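# Put phone on comic book and laptop on stand

## Task

Set the phone down so it lies flat with all of it resting on the comic book, and place the closed laptop on the laptop stand with its top face upward and one of its long edges butted against the stand's lips; at the end neither gripper may be touching the phone or the laptop.

## Robot and tools

Robot: two arms, left_arm and right_arm, each ending in a two-finger gripper. left_arm sits on the +y side of the scene; the arm names do not match image left and right. The fingers point along the gripper's own +z axis and close along its y axis. The reported end_effector_position (metres) is the spot between the finger pads, roughly 1 cm short of the tips, and end_effector_quat_wxyz gives its orientation.

Scene frame: origin at table-top height, halfway between the nominal arm bases; +x reaches out over the table, +z is up. Real bases are slightly displaced; a BASES line, if present, gives their calibrated spots. Printed hand positions can be off, more so far from the base. An arm at rest in free air may sit about 1 cm from its command in any direction because of friction and weight; that does not mean contact.

Row format (used by execute_actions and move): 14 numbers, each from -1 to 1, always all 14 even if one arm stays still. First seven are left_arm: dx, dy, dz, rx, ry, rz, opening; next seven are right_arm in the same order. dx, dy, dz are a position offset along scene axes; rx, ry, rz form a single rotation vector, turning about the Hand target's position. Scale: 1.0 equals 0.6 m or 180 degrees. These are offsets, not poses, counted from that arm's Hand target as it stands when the action or move begins. Opening is absolute, not an offset: +1 fully open (0.094 m), -1 closed. A translation longer than 1.0 may be scaled down along its direction.

execute_actions(actions, cameras): actions is a list of actions; each action is a list of up to 15 rows, one row per 1/30 s step, and the last row repeats to fill 15 steps. Every row in an action counts from the start pose of that action, not from the prior row, while each new action or call starts afresh, so the same offset sent twice moves twice. An empty list just returns state and images. Six zeros for an arm re-command its current Hand target; always send the opening you want, since 0 is itself a command (half open).

move(target, speed, blend, opening_speed, blocking, cameras): drives each gripper in a straight line toward the offset row in target (or through a list of up to 15 rows, all counted from the same starting Hand targets). speed is m/s, 0.002 to 0.5, default 0.25; rotation is capped at twice that in rad/s. blend (m) rounds corners between listed targets. opening_speed (per second on the -1..1 scale, at least 0.2) ramps the fingers; otherwise the opening is sent at once. Paths take at least 0.5 s, end together, and are cut at 10 s. Nothing avoids obstacles or the other arm. Faster moves lag, stray and strike harder; aiming far past a contact presses harder. blocking=false returns early; then call wait or stop before further commands.

wait(seconds 0 to 10): lets time pass with commands held. stop(): brakes a running move. zoom_image(camera, region [x0,y0,x1,y1] in pixels, at most 504x504) enlarges part of cam_head_left or cam_head_right (both 896x504, top-left origin). finished_scene(scene) ends the scene irreversibly; call it only once the goal holds and the grippers are clear.

Control details: each step the command is clipped to within 100 mm and 20 degrees of the measured pose, then solved by damped IK, position taking priority. The Hand target shown in results is the clipped command and is what the next offsets count from; it may fall short of what you asked, so send the remainder relative to it. A gripper blocked by an object keeps pushing until you command its target back past the gripper.

Result lines: move: gives the ending (done, off_target, moving, held, fault) plus limits (paced = pose clipped, held = steps withheld). done means within 10 mm and 2 degrees; neither done nor off_target says anything about contact. "pose unreachable" means the clearance check blocked a command; it does not guard gripper-to-gripper collisions. grip_measured is finger opening on the command scale (reads up to ~1.6 mm wide when empty; under full squeeze up to ~0.064 narrower than the part). Commanding about 0.11 below the first-touch reading gives full force, roughly 50-62 N per pad. grip_effort_nm is motor effort (negative = closing) and does not equal pad force. Joint torques include gravity and noise; entries 3 and 4 wrap at ±28 N m. Tool commands lists current commands. MOTOR HOT warns of heating; at 100 °C an OVER-TEMPERATURE FAULT drops that arm for 30-60 s or more. Holding loads, stretched arms and pushing against unreachable poses heat motors.

Joint ranges (rad): waist -2.880..2.880, shoulder 0..3.142, elbow 0..3.019 (straight 2.964), wrist pitch -1.693..1.571, wrist yaw -1.571..1.571, wrist roll -2.094..2.094. Near the waist axis, small gripper motions can swing the arm.

Avoid: dropping objects or leaving anything off the table (that fails), releasing things still in motion, fast impacts, hard presses, and arm-to-arm collisions (can end the scene). Brief external tugs or pushes on objects may occur. To release, command an opening clearly above grip_measured.

Each tool is called after "Call:" by a JSON object that holds its "api" and its "payload", one argument or row to a line.

## Session

Call:
{"api": "execute_actions", "payload": {
  "actions": []
}}

Scene clock: 0.00 s.
left_arm: end_effector_position=(+0.4936, +0.7722, +0.2723) grip_measured=+1.000 grip_effort_nm=n/a end_effector_quat_wxyz=(+0.538, +0.343, +0.763, +0.102) | right_arm: end_effector_position=(+0.0820, -0.5476, +0.1551) grip_measured=+1.000 grip_effort_nm=n/a end_effector_quat_wxyz=(-0.018, +0.931, +0.365, +0.017)
Joint positions: left_arm=[1.045 1.959 1.826 -0.901 1.086 1.589 0.094] | right_arm=[-1.159 1.068 0.818 -1.355 -0.035 1.239 0.094]
Joint velocities: left_arm=[-0.005 -0.024 0.012 -0.002 -0.066 0.007 0] | right_arm=[-0.015 -0.005 -0.002 -0.002 0.037 0.022 0]
Joint torques (N m): no reading
Motor temperatures (°C): left_arm=[23 25 27 24 28 25 28] | right_arm=[27 30 27 25 24 24 25]
Heat: left arm: hottest wrist yaw 28 °C; right arm: hottest shoulder 30 °C.
Hand target: left_arm +0.4958, +0.7761, +0.2941; +0.539, +0.352, +0.755, +0.121 | right_arm +0.0853, -0.5549, +0.1634; -0.006, +0.931, +0.366, +0.017
Tool commands: left_gripper/opening=+1.0 right_gripper/opening=+1.0

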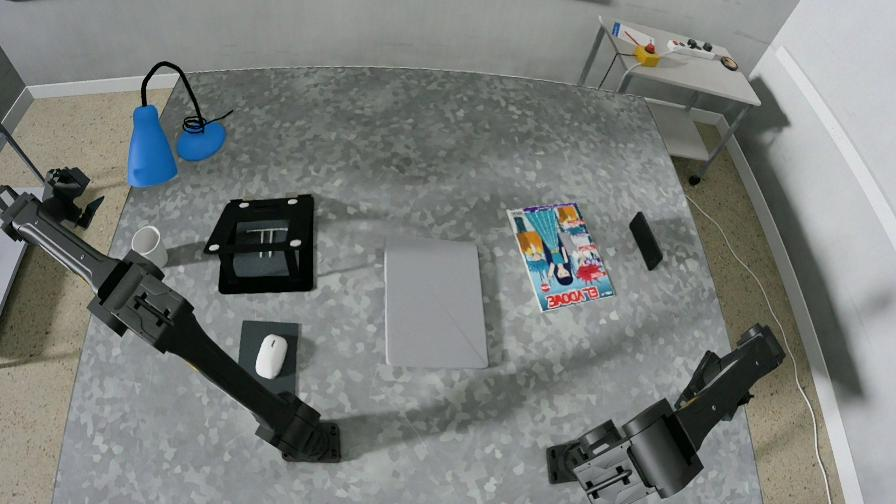

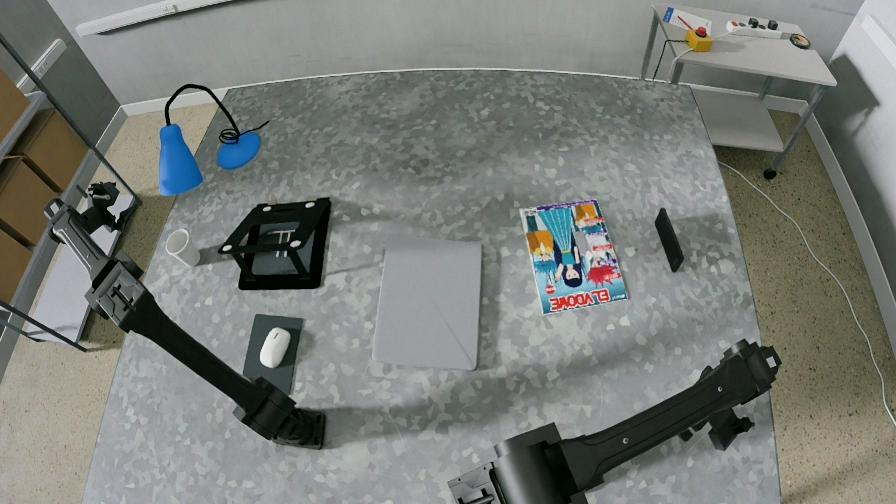

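Call:
{"api": "zoom_image", "payload": {
  "camera": "cam_head_left",
  "region": [190, 170, 350, 310]
}}

Call:
{"api": "zoom_image", "payload": {
  "camera": "cam_head_right",
  "region": [190, 170, 350, 310]
}}

Call:
{"api": "zoom_image", "payload": {
  "camera": "cam_head_left",
  "region": [350, 200, 690, 390]
}}

Call:
{"api": "zoom_image", "payload": {
  "camera": "cam_head_right",
  "region": [350, 200, 690, 390]
}}

Scaled by 3.150.

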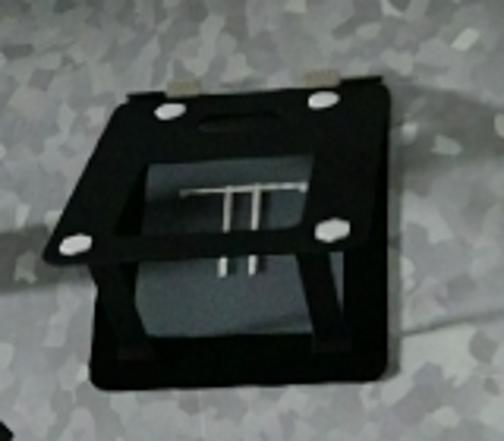

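Scaled by 3.150.

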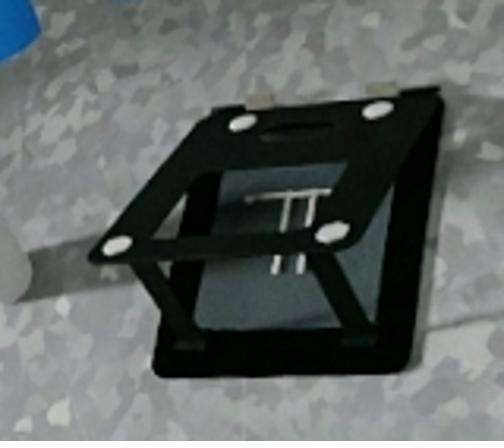

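Scaled by 1.482.

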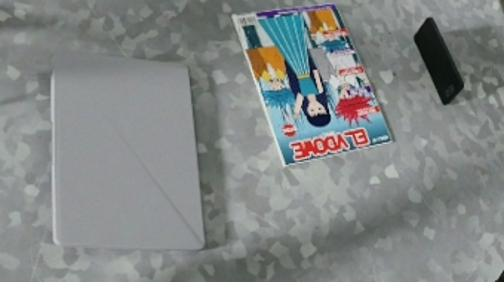

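Scaled by 1.482.

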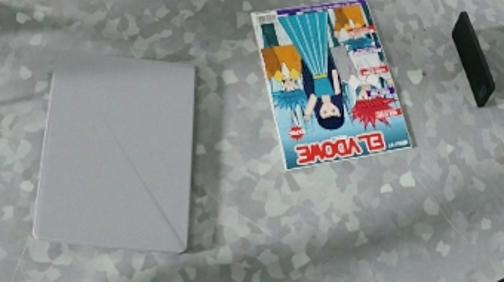

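Call:
{"api": "zoom_image", "payload": {
  "camera": "cam_head_left",
  "region": [600, 190, 700, 290]
}}

Call:
{"api": "zoom_image", "payload": {
  "camera": "cam_head_right",
  "region": [620, 190, 720, 290]
}}

Call:
{"api": "zoom_image", "payload": {
  "camera": "cam_head_left",
  "region": [370, 220, 510, 380]
}}

Call:
{"api": "zoom_image", "payload": {
  "camera": "cam_head_right",
  "region": [360, 220, 500, 380]
}}

Scaled by 5.040.

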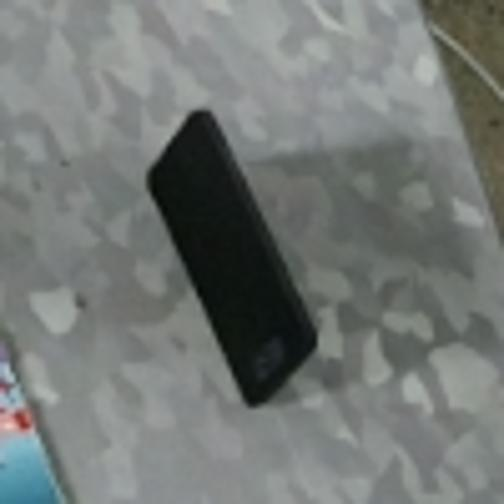

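Scaled by 5.040.

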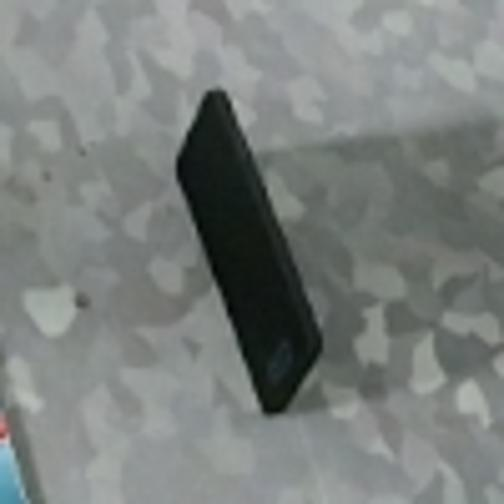

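Scaled by 3.150.

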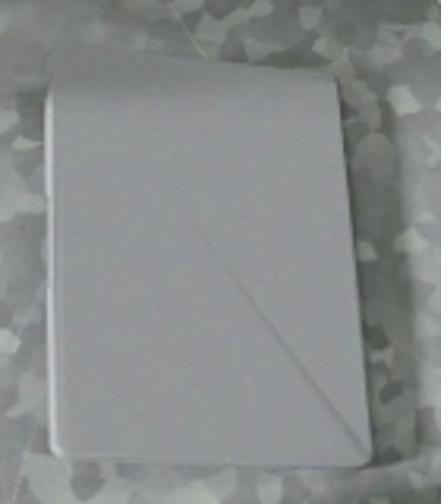

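Scaled by 3.150.

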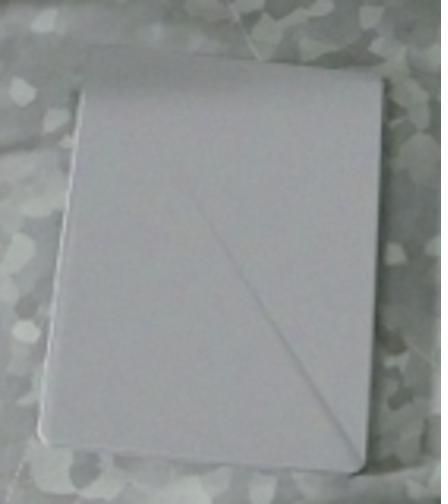

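Call:
{"api": "move", "payload": {
  "target": [-0.16,-0.71,0.02,-0.084,0.374,0.244,1, 0.608,0.175,0.06,0,0,0,1]
}}

Scene clock: 31.00 s.
left_arm: end_effector_position=(+0.3910, +0.3535, +0.2902) grip_measured=+1.000 grip_effort_nm=0.017 end_effector_quat_wxyz=(-0.007, -0.002, +1.000, +0.001) | right_arm: end_effector_position=(+0.4324, -0.4498, +0.1827) grip_measured=+1.000 grip_effort_nm=-0.007 end_effector_quat_wxyz=(-0.020, +0.928, +0.371, +0.009)
Joint positions: left_arm=[0.27 1.329 1.386 -1.641 -0.006 0.296 0.094] | right_arm=[-0.311 1.624 1.422 -1.381 -0.042 2.075 0.094]
Joint velocities: left_arm=[-0.015 -0.005 -0.007 -0.012 -0.037 -0.037 0] | right_arm=[0.005 -0.015 -0.012 -0.007 0.037 -0.022 0]
Joint torques (N m): left_arm=[-2.43 -12.34 13.55 -0.09 -0.12 -0.11] | right_arm=[1.26 -14.74 12.41 -0.35 0.03 0.21]
Motor temperatures (°C): left_arm=[23 27 31 24 28 24 27] | right_arm=[27 30 33 25 24 24 25]
Heat: left arm: hottest elbow 31 °C; right arm: hottest elbow 33 °C.
Hand target: left_arm +0.3970, +0.3514, +0.3049; +0.005, +0.000, +1.000, +0.007 | right_arm +0.4523, -0.4511, +0.1922; -0.011, +0.931, +0.365, +0.015
Off the commanded pose: left_arm 0.018 m, 1 deg | right_arm 0.024 m, 2 deg.
joint sent to its limit (right arm) — joint 6 (wrist roll), upper limit. The joint targets are off in position, not in orientation.
move: off_target (left_arm, right_arm)

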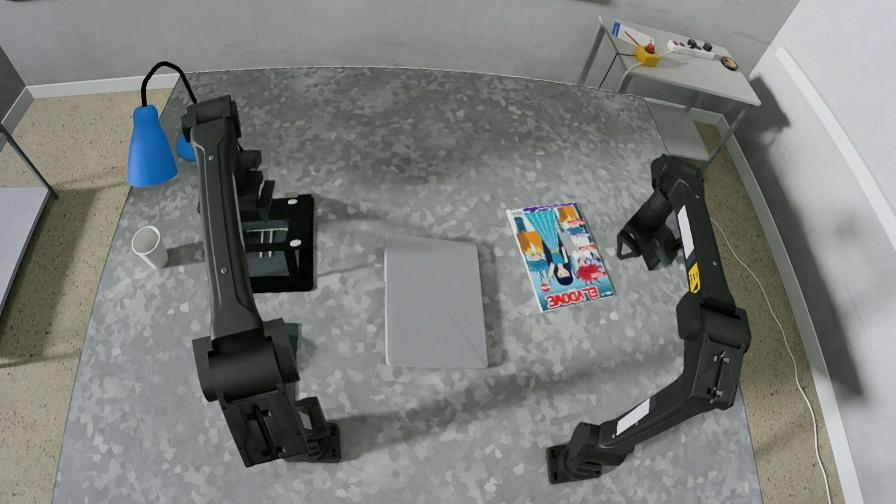

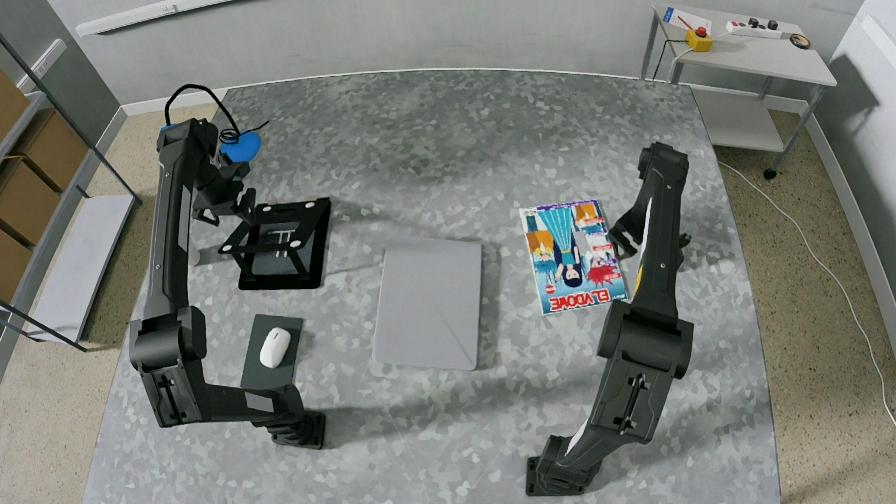

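Call:
{"api": "zoom_image", "payload": {
  "camera": "cam_head_right",
  "region": [590, 140, 710, 300]
}}

Call:
{"api": "move", "payload": {
  "target": [0.372,-0.385,-0.41,0,0,0,1, -0.25,0.25,-0.2,0,0,0,1]
}}

Scaled by 3.150.

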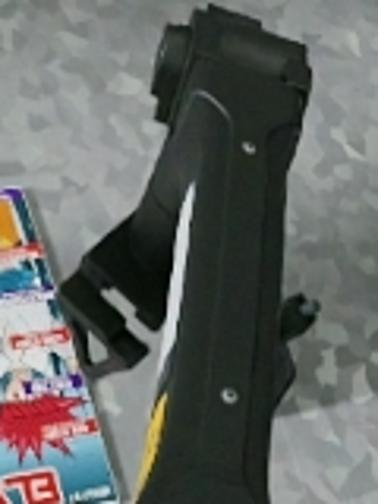

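Scene clock: 76.53 s.
left_arm: end_effector_position=(+0.5902, +0.1228, +0.0441) grip_measured=+1.000 grip_effort_nm=0.017 end_effector_quat_wxyz=(-0.021, +0.001, +1.000, +0.009) | right_arm: end_effector_position=(+0.3038, -0.3044, +0.0714) grip_measured=+1.000 grip_effort_nm=-0.007 end_effector_quat_wxyz=(-0.079, +0.875, +0.477, +0.034)
Joint positions: left_arm=[-0.242 1.981 1.545 -1.18 -0.009 -0.211 0.094] | right_arm=[-0.07 1.369 0.816 -1.045 -0.17 2.076 0.094]
Joint velocities: left_arm=[0.005 -0.005 -0.002 0.012 0.081 0.022 0] | right_arm=[-0.005 -0.015 -0.002 -0.037 0.066 -0.095 0]
Joint torques (N m): left_arm=[-1.44 -20.95 15.31 0.44 -0.18 -0.11] | right_arm=[1.32 -12.45 6 0.34 -0.09 0.23]
Motor temperatures (°C): left_arm=[23 27 35 24 27 24 27] | right_arm=[27 31 36 25 24 24 25]
Heat: left arm: hottest elbow 35 °C; right arm: hottest elbow 36 °C.
Hand target: left_arm +0.6158, +0.1144, +0.0604; +0.007, +0.000, +1.000, +0.005 | right_arm +0.3016, -0.2998, +0.0731; -0.012, +0.931, +0.365, +0.015
Off the commanded pose: left_arm 0.033 m, 3 deg | right_arm 0.004 m, 16 deg.
joint sent to its limit (right arm) — joint 6 (wrist roll), upper limit. The joint targets are off in orientation, not in position.
move: off_target (left_arm, right_arm)

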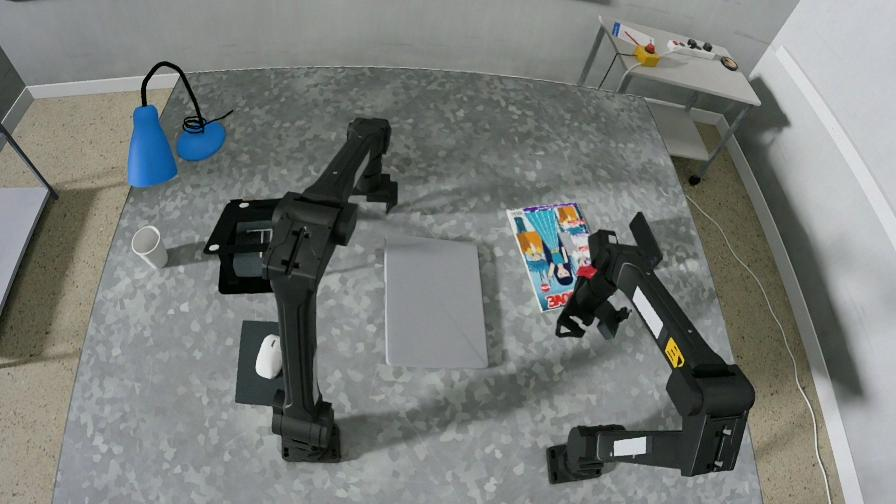

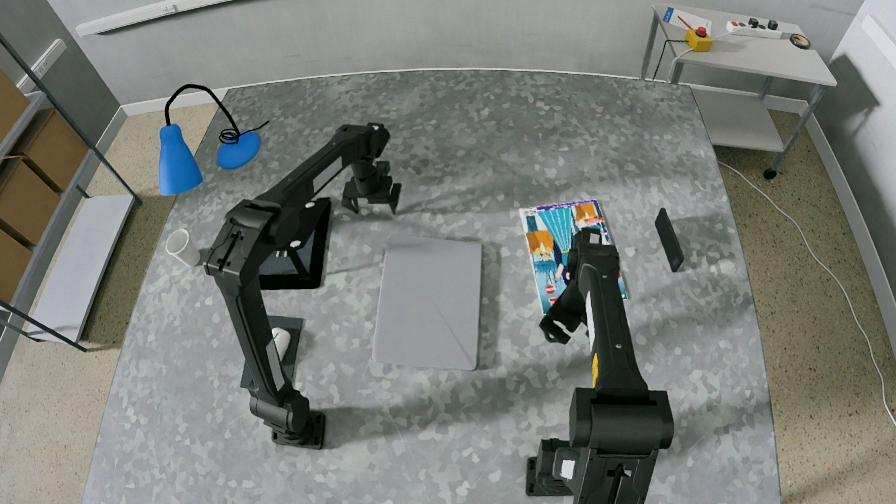

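Call:
{"api": "zoom_image", "payload": {
  "camera": "cam_head_right",
  "region": [330, 110, 430, 230]
}}

Call:
{"api": "zoom_image", "payload": {
  "camera": "cam_head_left",
  "region": [540, 280, 640, 360]
}}

Call:
{"api": "zoom_image", "payload": {
  "camera": "cam_head_right",
  "region": [530, 270, 630, 360]
}}

Scaled by 4.200.

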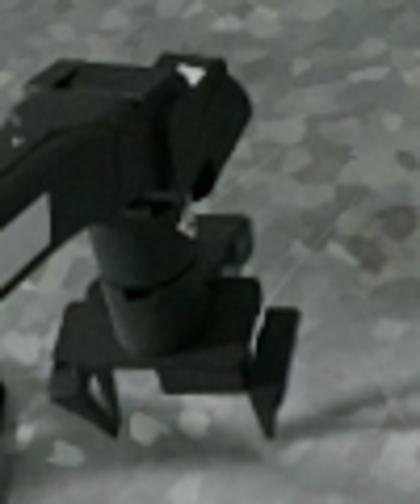

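Scaled by 5.040.

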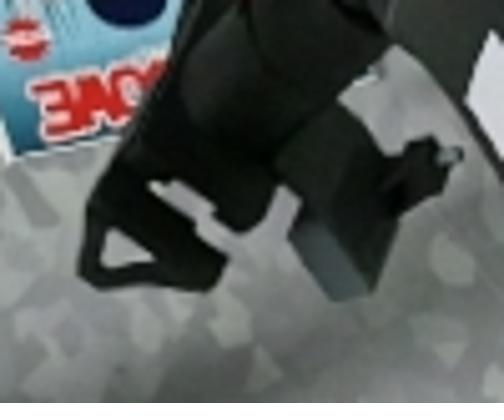

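Scaled by 5.040.

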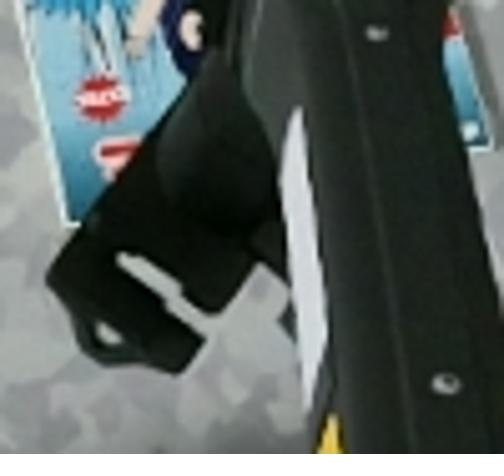

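Call:
{"api": "move", "payload": {
  "target": [-0.527,0.093,0.233,0,0,0,1, 0.247,-0.333,0.212,0,0,0.762,1]
}}

Call:
{"api": "zoom_image", "payload": {
  "camera": "cam_head_left",
  "region": [560, 140, 740, 300]
}}

Call:
{"api": "zoom_image", "payload": {
  "camera": "cam_head_right",
  "region": [580, 140, 760, 300]
}}

Scene clock: 94.90 s.
left_arm: end_effector_position=(+0.3095, +0.1771, +0.2029) grip_measured=+1.000 grip_effort_nm=0.017 end_effector_quat_wxyz=(+0.011, -0.004, +1.000, +0.003) | right_arm: end_effector_position=(+0.4339, -0.4885, +0.1919) grip_measured=+1.000 grip_effort_nm=-0.017 end_effector_quat_wxyz=(-0.027, -0.002, +1.000, -0.004)
Joint positions: left_arm=[-0.265 1.073 0.949 -1.427 -0.01 -0.244 0.094] | right_arm=[-0.361 1.678 1.514 -1.455 0.026 -0.359 0.094]
Joint velocities: left_arm=[0.005 -0.015 0.007 0.002 -0.007 -0.007 0] | right_arm=[-0.005 -0.005 0.007 0.002 -0.022 -0.051 0]
Joint torques (N m): left_arm=[-2.32 -8 9.47 0.06 -0.16 -0.07] | right_arm=[-0.32 -15.79 12.59 -0.29 0 0.16]
Motor temperatures (°C): left_arm=[23 28 36 24 27 24 27] | right_arm=[27 32 37 25 24 23 25]
Heat: left arm: hottest elbow 36 °C; right arm: hottest elbow 37 °C.
Hand target: left_arm +0.3021, +0.1751, +0.2021; +0.008, +0.000, +1.000, +0.005 | right_arm +0.4498, -0.5007, +0.2001; -0.017, +0.000, +1.000, -0.007
Off the commanded pose: left_arm 0.012 m, 1 deg | right_arm 0.021 m, 1 deg.
move: off_target (left_arm, right_arm)

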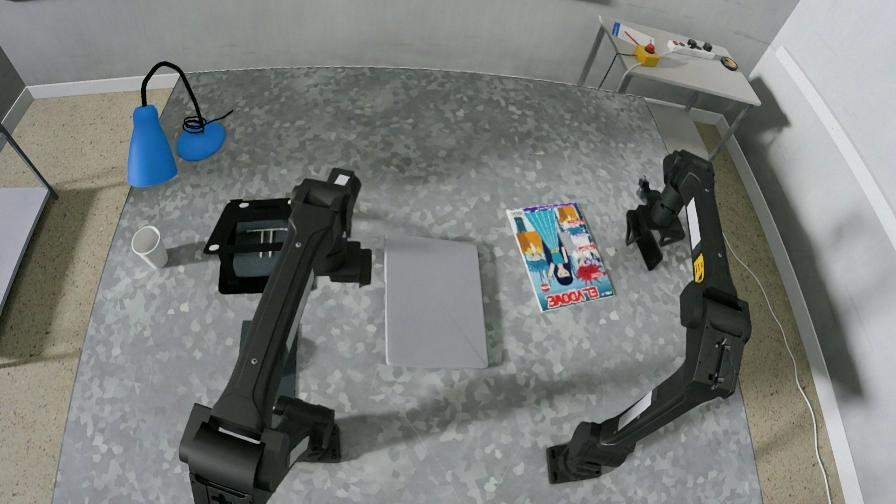

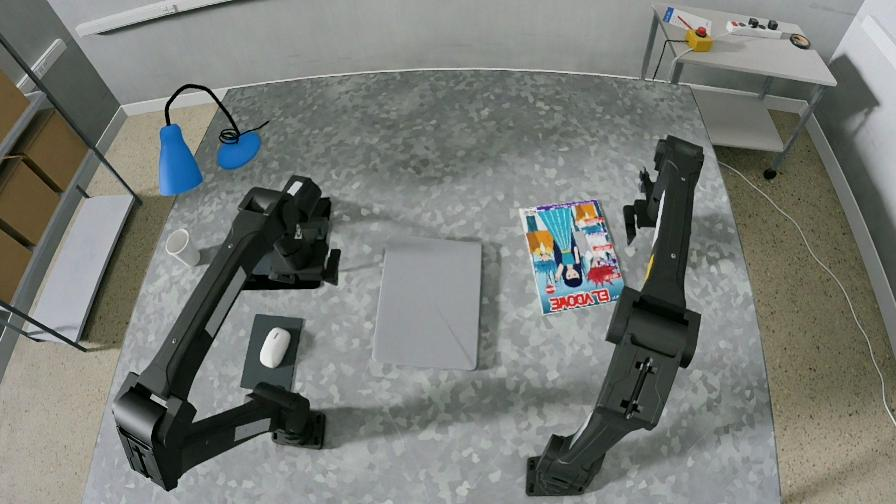

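Scaled by 2.800.

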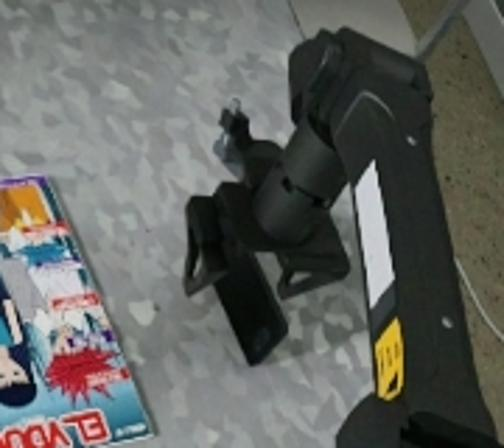

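Scaled by 2.800.

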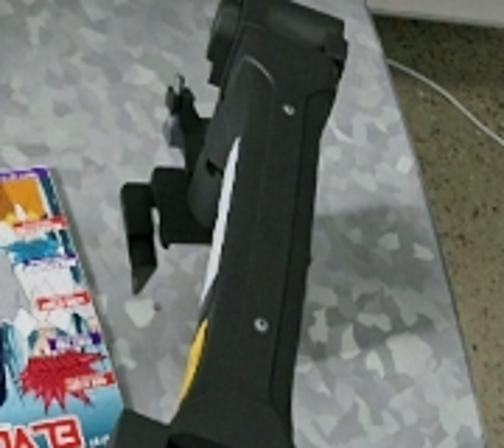

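Call:
{"api": "zoom_image", "payload": {
  "camera": "cam_head_left",
  "region": [290, 160, 410, 300]
}}

Call:
{"api": "zoom_image", "payload": {
  "camera": "cam_head_right",
  "region": [240, 170, 360, 310]
}}

Scaled by 3.600.

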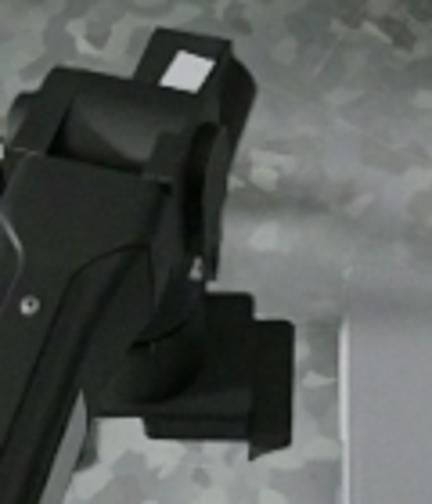

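Scaled by 3.600.

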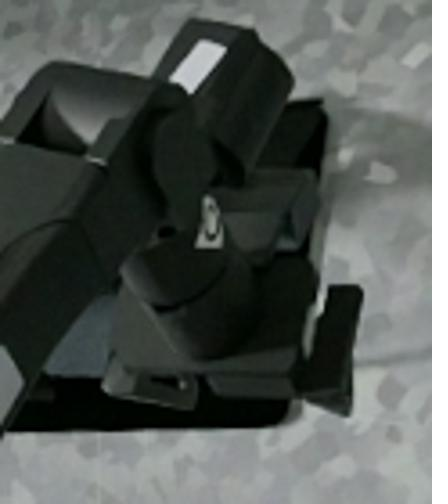

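Call:
{"api": "move", "payload": {
  "target": [0.497,-0.092,-0.24,0,0,0,-1, -0.333,0.333,-0.25,0,0,0,-1]
}}

Call:
{"api": "zoom_image", "payload": {
  "camera": "cam_head_left",
  "region": [340, 100, 440, 240]
}}

Call:
{"api": "zoom_image", "payload": {
  "camera": "cam_head_right",
  "region": [340, 100, 440, 240]
}}

Call:
{"api": "zoom_image", "payload": {
  "camera": "cam_head_left",
  "region": [520, 270, 640, 410]
}}

Call:
{"api": "zoom_image", "payload": {
  "camera": "cam_head_right",
  "region": [520, 270, 640, 410]
}}

Scene clock: 118.77 s.
left_arm: end_effector_position=(+0.5723, +0.1144, +0.0413) grip_measured=-0.987 grip_effort_nm=-0.691 end_effector_quat_wxyz=(-0.015, +0.001, +1.000, +0.009) | right_arm: end_effector_position=(+0.2509, -0.3020, +0.0502) grip_measured=-0.992 grip_effort_nm=-0.447 end_effector_quat_wxyz=(-0.028, +0.002, +1.000, -0.005)
Joint positions: left_arm=[-0.264 1.94 1.472 -1.136 -0.011 -0.234 0.001] | right_arm=[0.035 1.283 0.678 -1.023 0.007 0.045 0]
Joint velocities: left_arm=[-0.005 -0.005 -0.002 0.012 -0.051 -0.095 -0.002] | right_arm=[-0.024 -0.005 -0.002 -0.007 0.037 -0.007 -0.001]
Joint torques (N m): left_arm=[-0.67 -20.01 15.19 0.13 -0.18 0.12] | right_arm=[1.44 -10.52 5.87 0.4 0.12 0.24]
Motor temperatures (°C): left_arm=[23 27 34 24 27 24 27] | right_arm=[27 33 42 25 24 23 25]
Heat: left arm: hottest elbow 34 °C; right arm: hottest elbow 42 °C.
Hand target: left_arm +0.5978, +0.1154, +0.0563; +0.008, -0.001, +1.000, +0.005 | right_arm +0.2493, -0.2991, +0.0511; -0.020, +0.000, +1.000, -0.006
Off the commanded pose: left_arm 0.033 m, 3 deg | right_arm 0.001 m, 1 deg.
move: off_target (left_arm)

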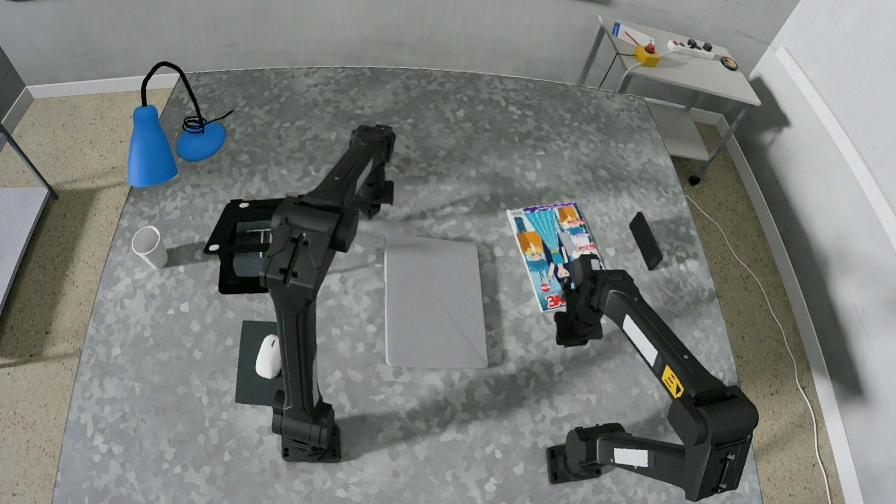

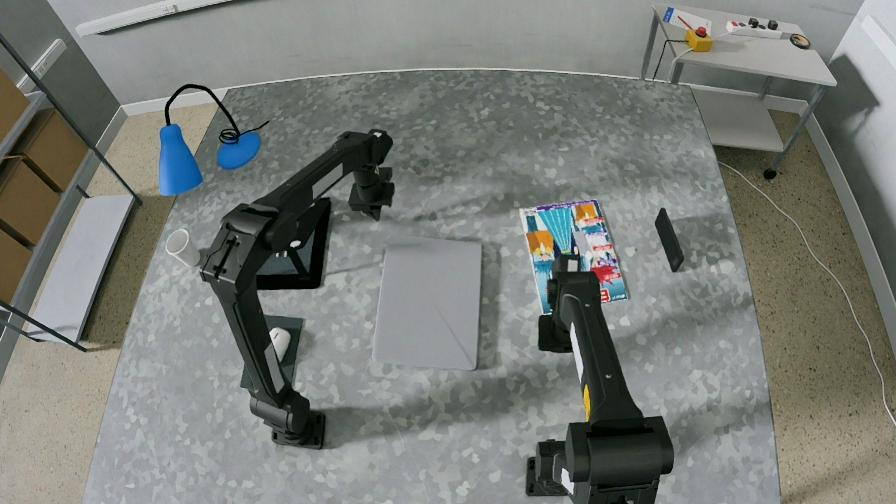

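Scaled by 3.600.

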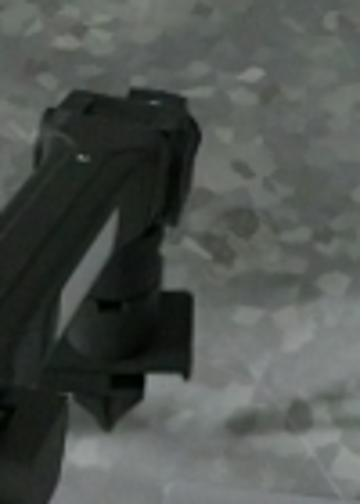

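Scaled by 3.600.

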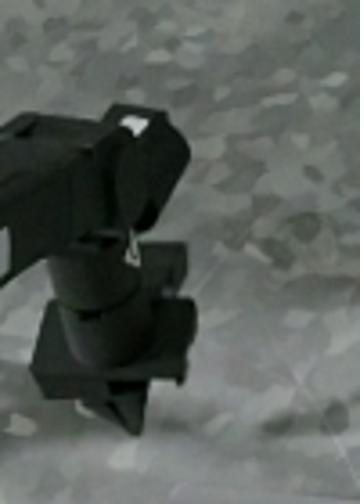

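Scaled by 3.600.

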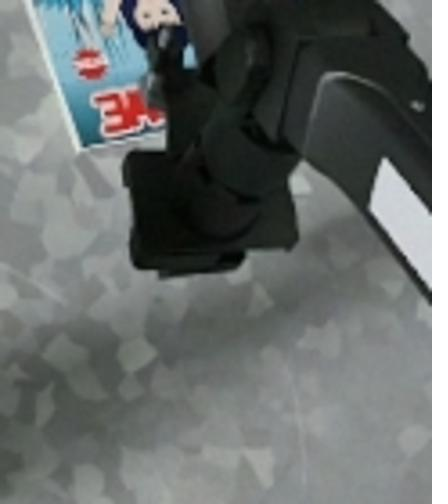

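Scaled by 3.600.

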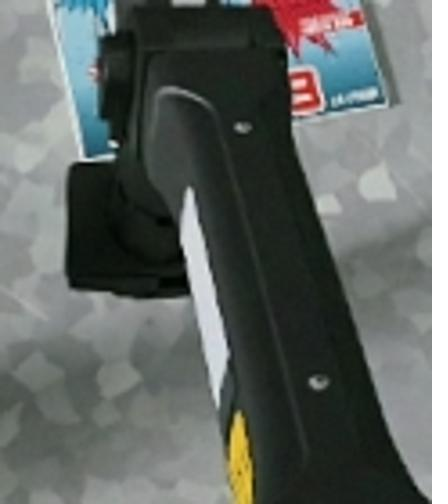

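Call:
{"api": "zoom_image", "payload": {
  "camera": "cam_head_right",
  "region": [362, 320, 412, 380]
}}

Call:
{"api": "zoom_image", "payload": {
  "camera": "cam_head_right",
  "region": [440, 340, 500, 380]
}}

Call:
{"api": "zoom_image", "payload": {
  "camera": "cam_head_left",
  "region": [375, 340, 435, 380]
}}

Call:
{"api": "zoom_image", "payload": {
  "camera": "cam_head_right",
  "region": [365, 225, 425, 285]
}}

Scaled by 8.400.

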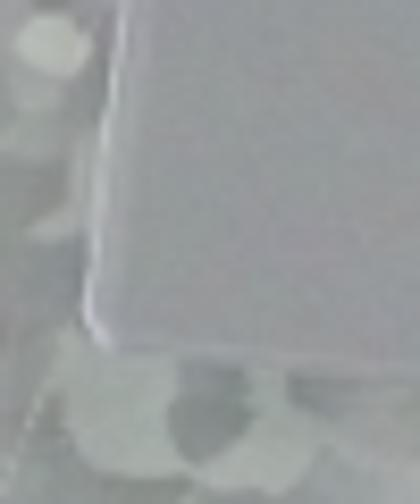

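Scaled by 8.400.

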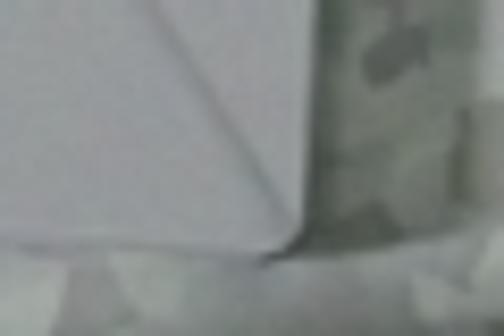

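Scaled by 8.400.

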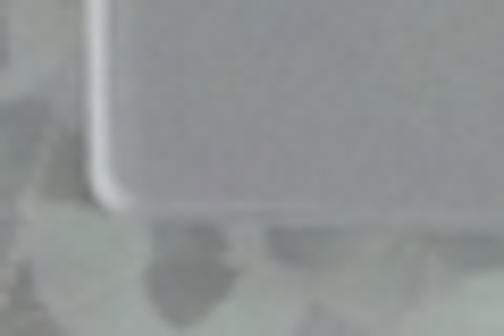

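Scaled by 8.400.

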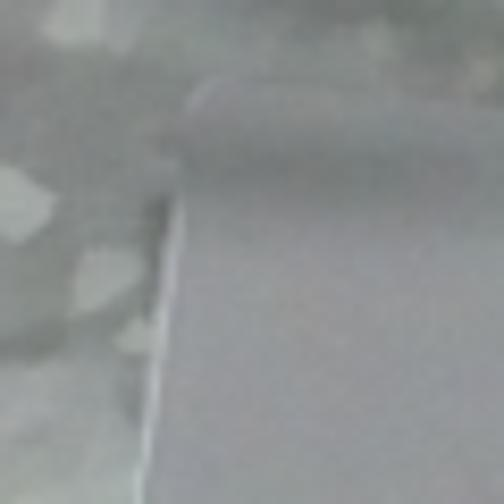

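Call:
{"api": "move", "payload": {
  "target": [-0.497,0.14,0.24,0,0,0,1, 0.401,-0.453,0.198,0.019,-0.150,0.063,1]
}}

Call:
{"api": "zoom_image", "payload": {
  "camera": "cam_head_left",
  "region": [580, 160, 720, 300]
}}

Call:
{"api": "zoom_image", "payload": {
  "camera": "cam_head_right",
  "region": [600, 160, 740, 300]
}}

Scene clock: 232.53 s.
left_arm: end_effector_position=(+0.3077, +0.1986, +0.2043) grip_measured=+0.998 grip_effort_nm=0.129 end_effector_quat_wxyz=(+0.014, +0.003, +1.000, +0.003) | right_arm: end_effector_position=(+0.4719, -0.5602, +0.1613) grip_measured=+0.999 grip_effort_nm=0.066 end_effector_quat_wxyz=(+0.208, -0.097, +0.973, +0.024)
Joint positions: left_arm=[-0.192 1.051 0.938 -1.432 -0.011 -0.158 0.094] | right_arm=[-0.553 1.647 1.343 -0.952 -0.288 -0.701 0.094]
Joint velocities: left_arm=[0.005 0.005 -0.007 -0.002 0.022 -0.022 0] | right_arm=[-0.005 0.005 0.002 -0.007 -0.037 -0.037 -0.001]
Joint torques (N m): left_arm=[-0.26 -6.48 9.66 0.01 -0.07 0.05] | right_arm=[0.09 -15.91 13.14 0.23 -0.26 0.06]
Motor temperatures (°C): left_arm=[23 28 38 24 27 24 28] | right_arm=[27 31 34 25 24 23 25]
Heat: left arm: hottest elbow 38 °C; right arm: hottest elbow 34 °C.
Hand target: left_arm +0.3024, +0.2042, +0.2019; +0.007, +0.000, +1.000, +0.006 | right_arm +0.4886, -0.5739, +0.1725; +0.218, -0.100, +0.971, +0.017
Off the commanded pose: left_arm 0.009 m, 1 deg | right_arm 0.023 m, 1 deg.
move: off_target (right_arm)

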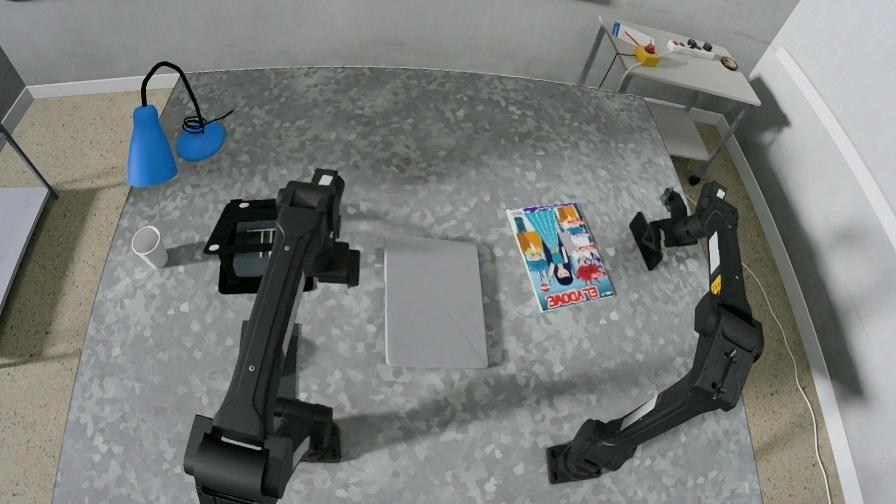

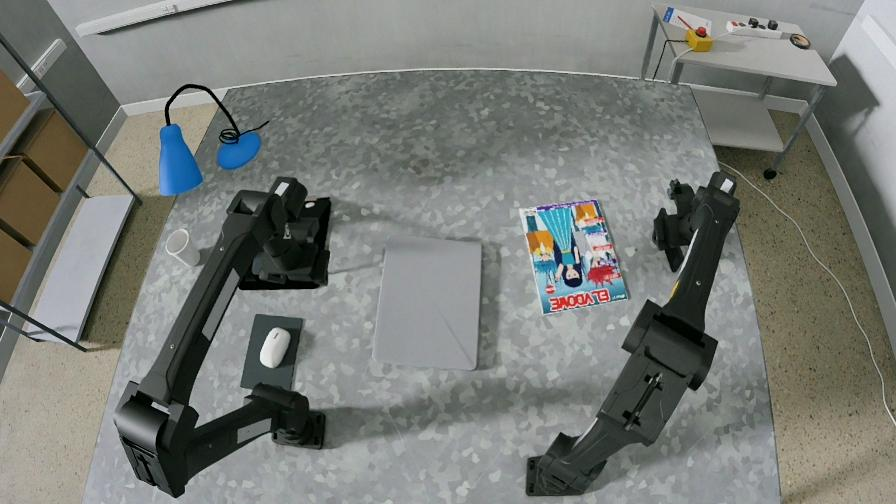

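Scaled by 3.600.

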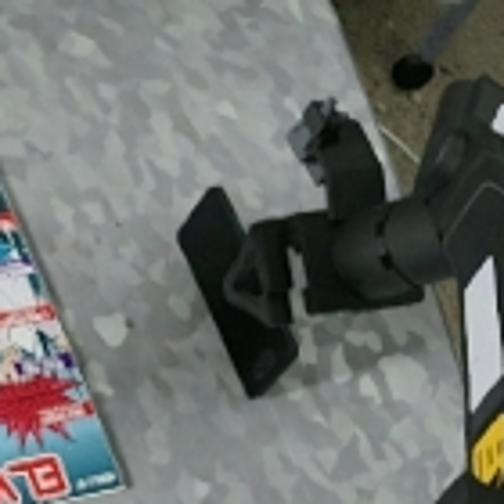

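Scaled by 3.600.

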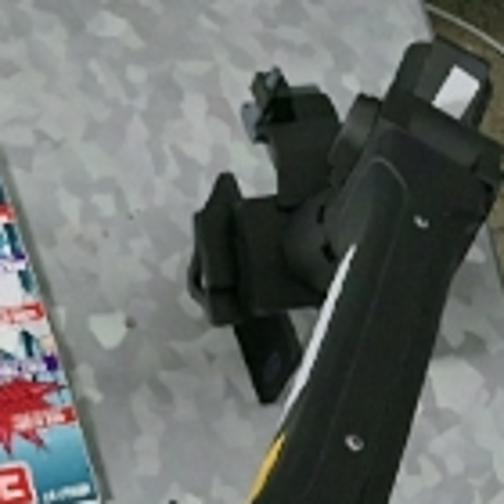

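Call:
{"api": "move", "payload": {
  "target": [0,0,0,0,0,0,1, 0.027,-0.018,-0.12,0,0,0,1],
  "speed": 0.15
}}

Call:
{"api": "zoom_image", "payload": {
  "camera": "cam_head_left",
  "region": [600, 190, 700, 290]
}}

Call:
{"api": "zoom_image", "payload": {
  "camera": "cam_head_right",
  "region": [630, 190, 730, 290]
}}

Scene clock: 245.30 s.
left_arm: end_effector_position=(+0.3077, +0.1986, +0.2043) grip_measured=+0.998 grip_effort_nm=0.134 end_effector_quat_wxyz=(+0.014, +0.003, +1.000, +0.003) | right_arm: end_effector_position=(+0.4986, -0.5763, +0.1063) grip_measured=+0.999 grip_effort_nm=0.066 end_effector_quat_wxyz=(+0.215, -0.100, +0.971, +0.019)
Joint positions: left_arm=[-0.192 1.051 0.938 -1.432 -0.011 -0.158 0.094] | right_arm=[-0.553 1.766 1.343 -0.817 -0.289 -0.705 0.094]
Joint velocities: left_arm=[-0.005 0.005 -0.002 -0.007 -0.051 -0.051 0] | right_arm=[0.005 -0.024 -0.007 -0.007 0.037 -0.11 0]
Joint torques (N m): left_arm=[-0.32 -7.36 9.44 -0.01 -0.11 0.06] | right_arm=[-0.09 -18.02 9.18 1.26 -0.26 0.09]
Motor temperatures (°C): left_arm=[23 28 37 24 27 24 28] | right_arm=[27 32 36 25 24 23 25]
Heat: left arm: hottest elbow 37 °C; right arm: hottest elbow 36 °C.
Hand target: left_arm +0.3024, +0.2042, +0.2019; +0.007, +0.000, +1.000, +0.006 | right_arm +0.5033, -0.5849, +0.1001; +0.218, -0.100, +0.971, +0.017
Off the commanded pose: left_arm 0.008 m, 1 deg | right_arm 0.012 m, 0 deg.
move: off_target (right_arm)

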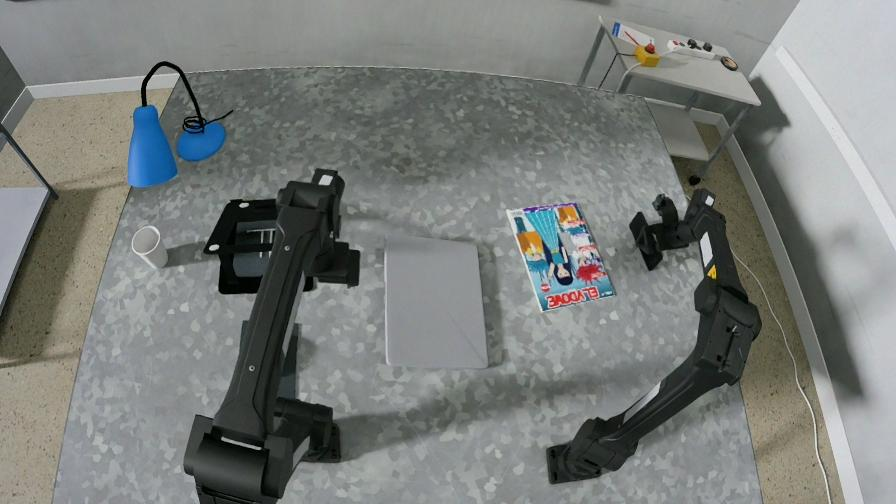

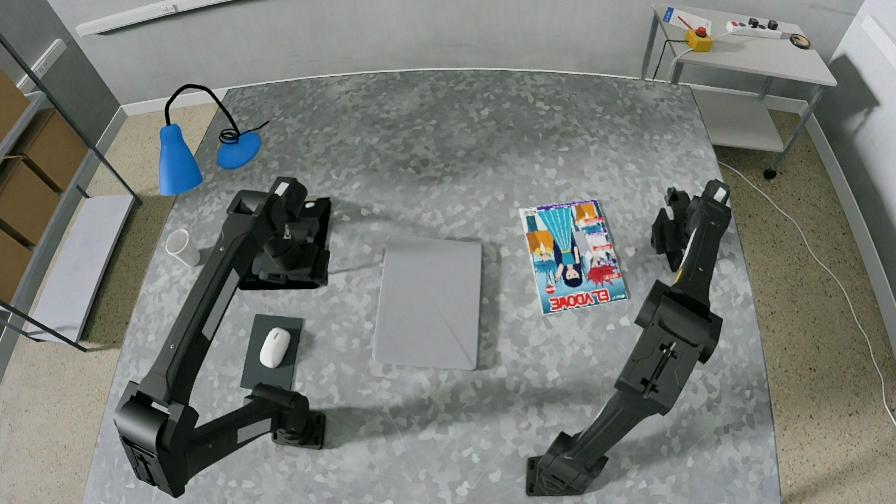

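Scaled by 5.040.

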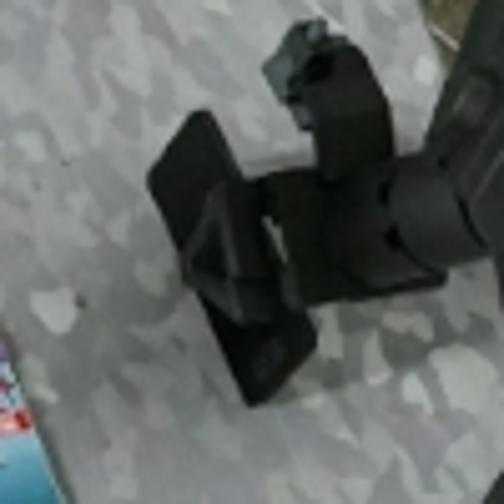

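Scaled by 5.040.

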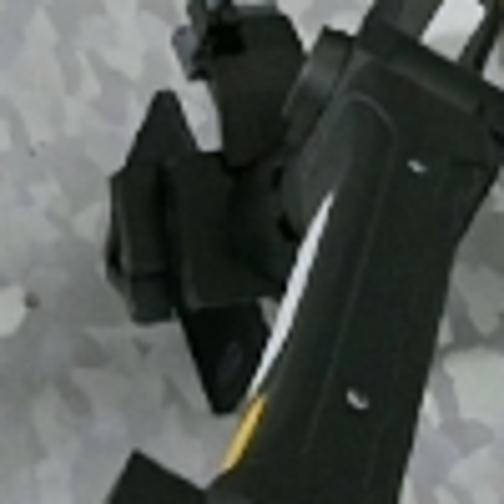

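Call:
{"api": "move", "payload": {
  "target": [0,0,0,0,0,0,1, 0,0.0148,-0.0867,0,0,0,1],
  "speed": 0.12
}}

Call:
{"api": "zoom_image", "payload": {
  "camera": "cam_head_left",
  "region": [600, 190, 700, 290]
}}

Call:
{"api": "zoom_image", "payload": {
  "camera": "cam_head_right",
  "region": [630, 190, 730, 290]
}}

Scene clock: 252.13 s.
left_arm: end_effector_position=(+0.3077, +0.1986, +0.2043) grip_measured=+0.998 grip_effort_nm=0.129 end_effector_quat_wxyz=(+0.014, +0.003, +1.000, +0.003) | right_arm: end_effector_position=(+0.5024, -0.5786, +0.0630) grip_measured=+0.999 grip_effort_nm=0.066 end_effector_quat_wxyz=(+0.225, -0.102, +0.969, +0.012)
Joint positions: left_arm=[-0.192 1.051 0.938 -1.432 -0.011 -0.158 0.094] | right_arm=[-0.553 1.818 1.285 -0.683 -0.289 -0.705 0.094]
Joint velocities: left_arm=[-0.015 -0.005 -0.002 -0.007 0.037 -0.051 0.001] | right_arm=[-0.005 -0.015 0.002 -0.012 -0.051 0.007 0]
Joint torques (N m): left_arm=[-0.09 -7.82 9.66 -0.21 -0.08 0.11] | right_arm=[0.79 -18.08 7.23 1.09 -0.1 0.2]
Motor temperatures (°C): left_arm=[23 28 36 24 27 24 27] | right_arm=[27 32 36 25 24 23 25]
Heat: left arm: hottest elbow 36 °C; right arm: hottest elbow 36 °C.
Hand target: left_arm +0.3024, +0.2042, +0.2019; +0.007, +0.000, +1.000, +0.006 | right_arm +0.5025, -0.5760, +0.0479; +0.218, -0.100, +0.971, +0.017
Off the commanded pose: left_arm 0.008 m, 1 deg | right_arm 0.015 m, 1 deg.
move: off_target (right_arm)

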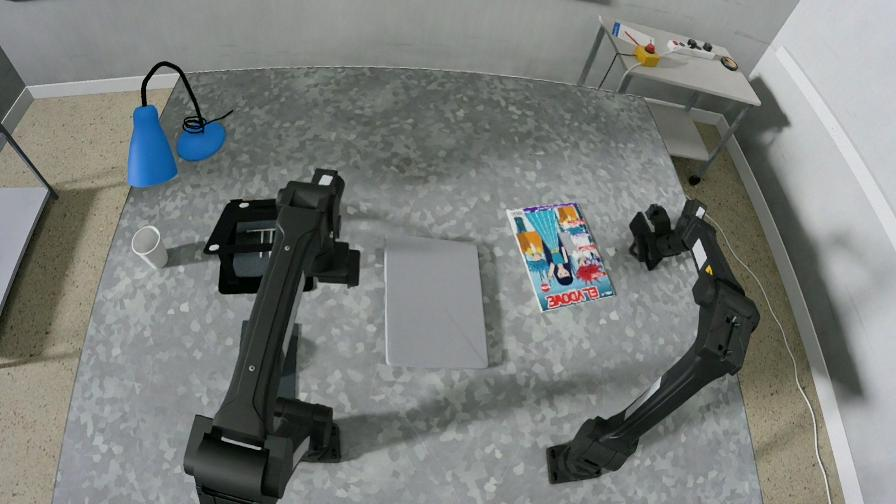

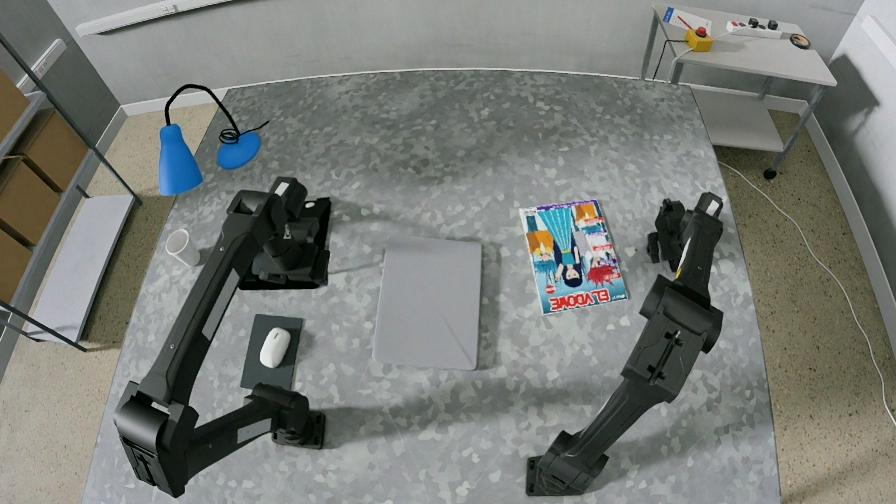

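Scaled by 5.040.

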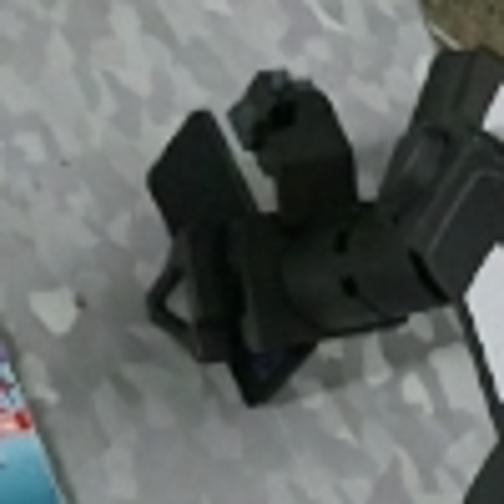

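Scaled by 5.040.

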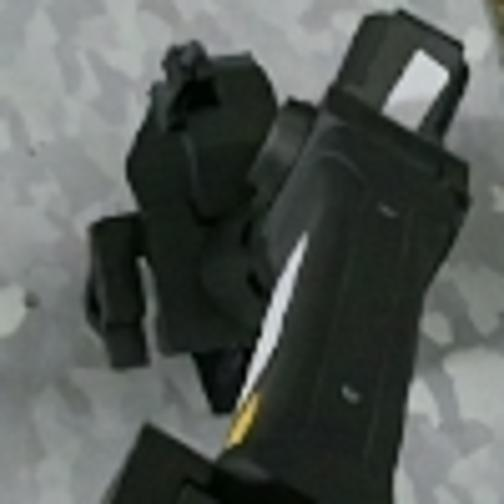

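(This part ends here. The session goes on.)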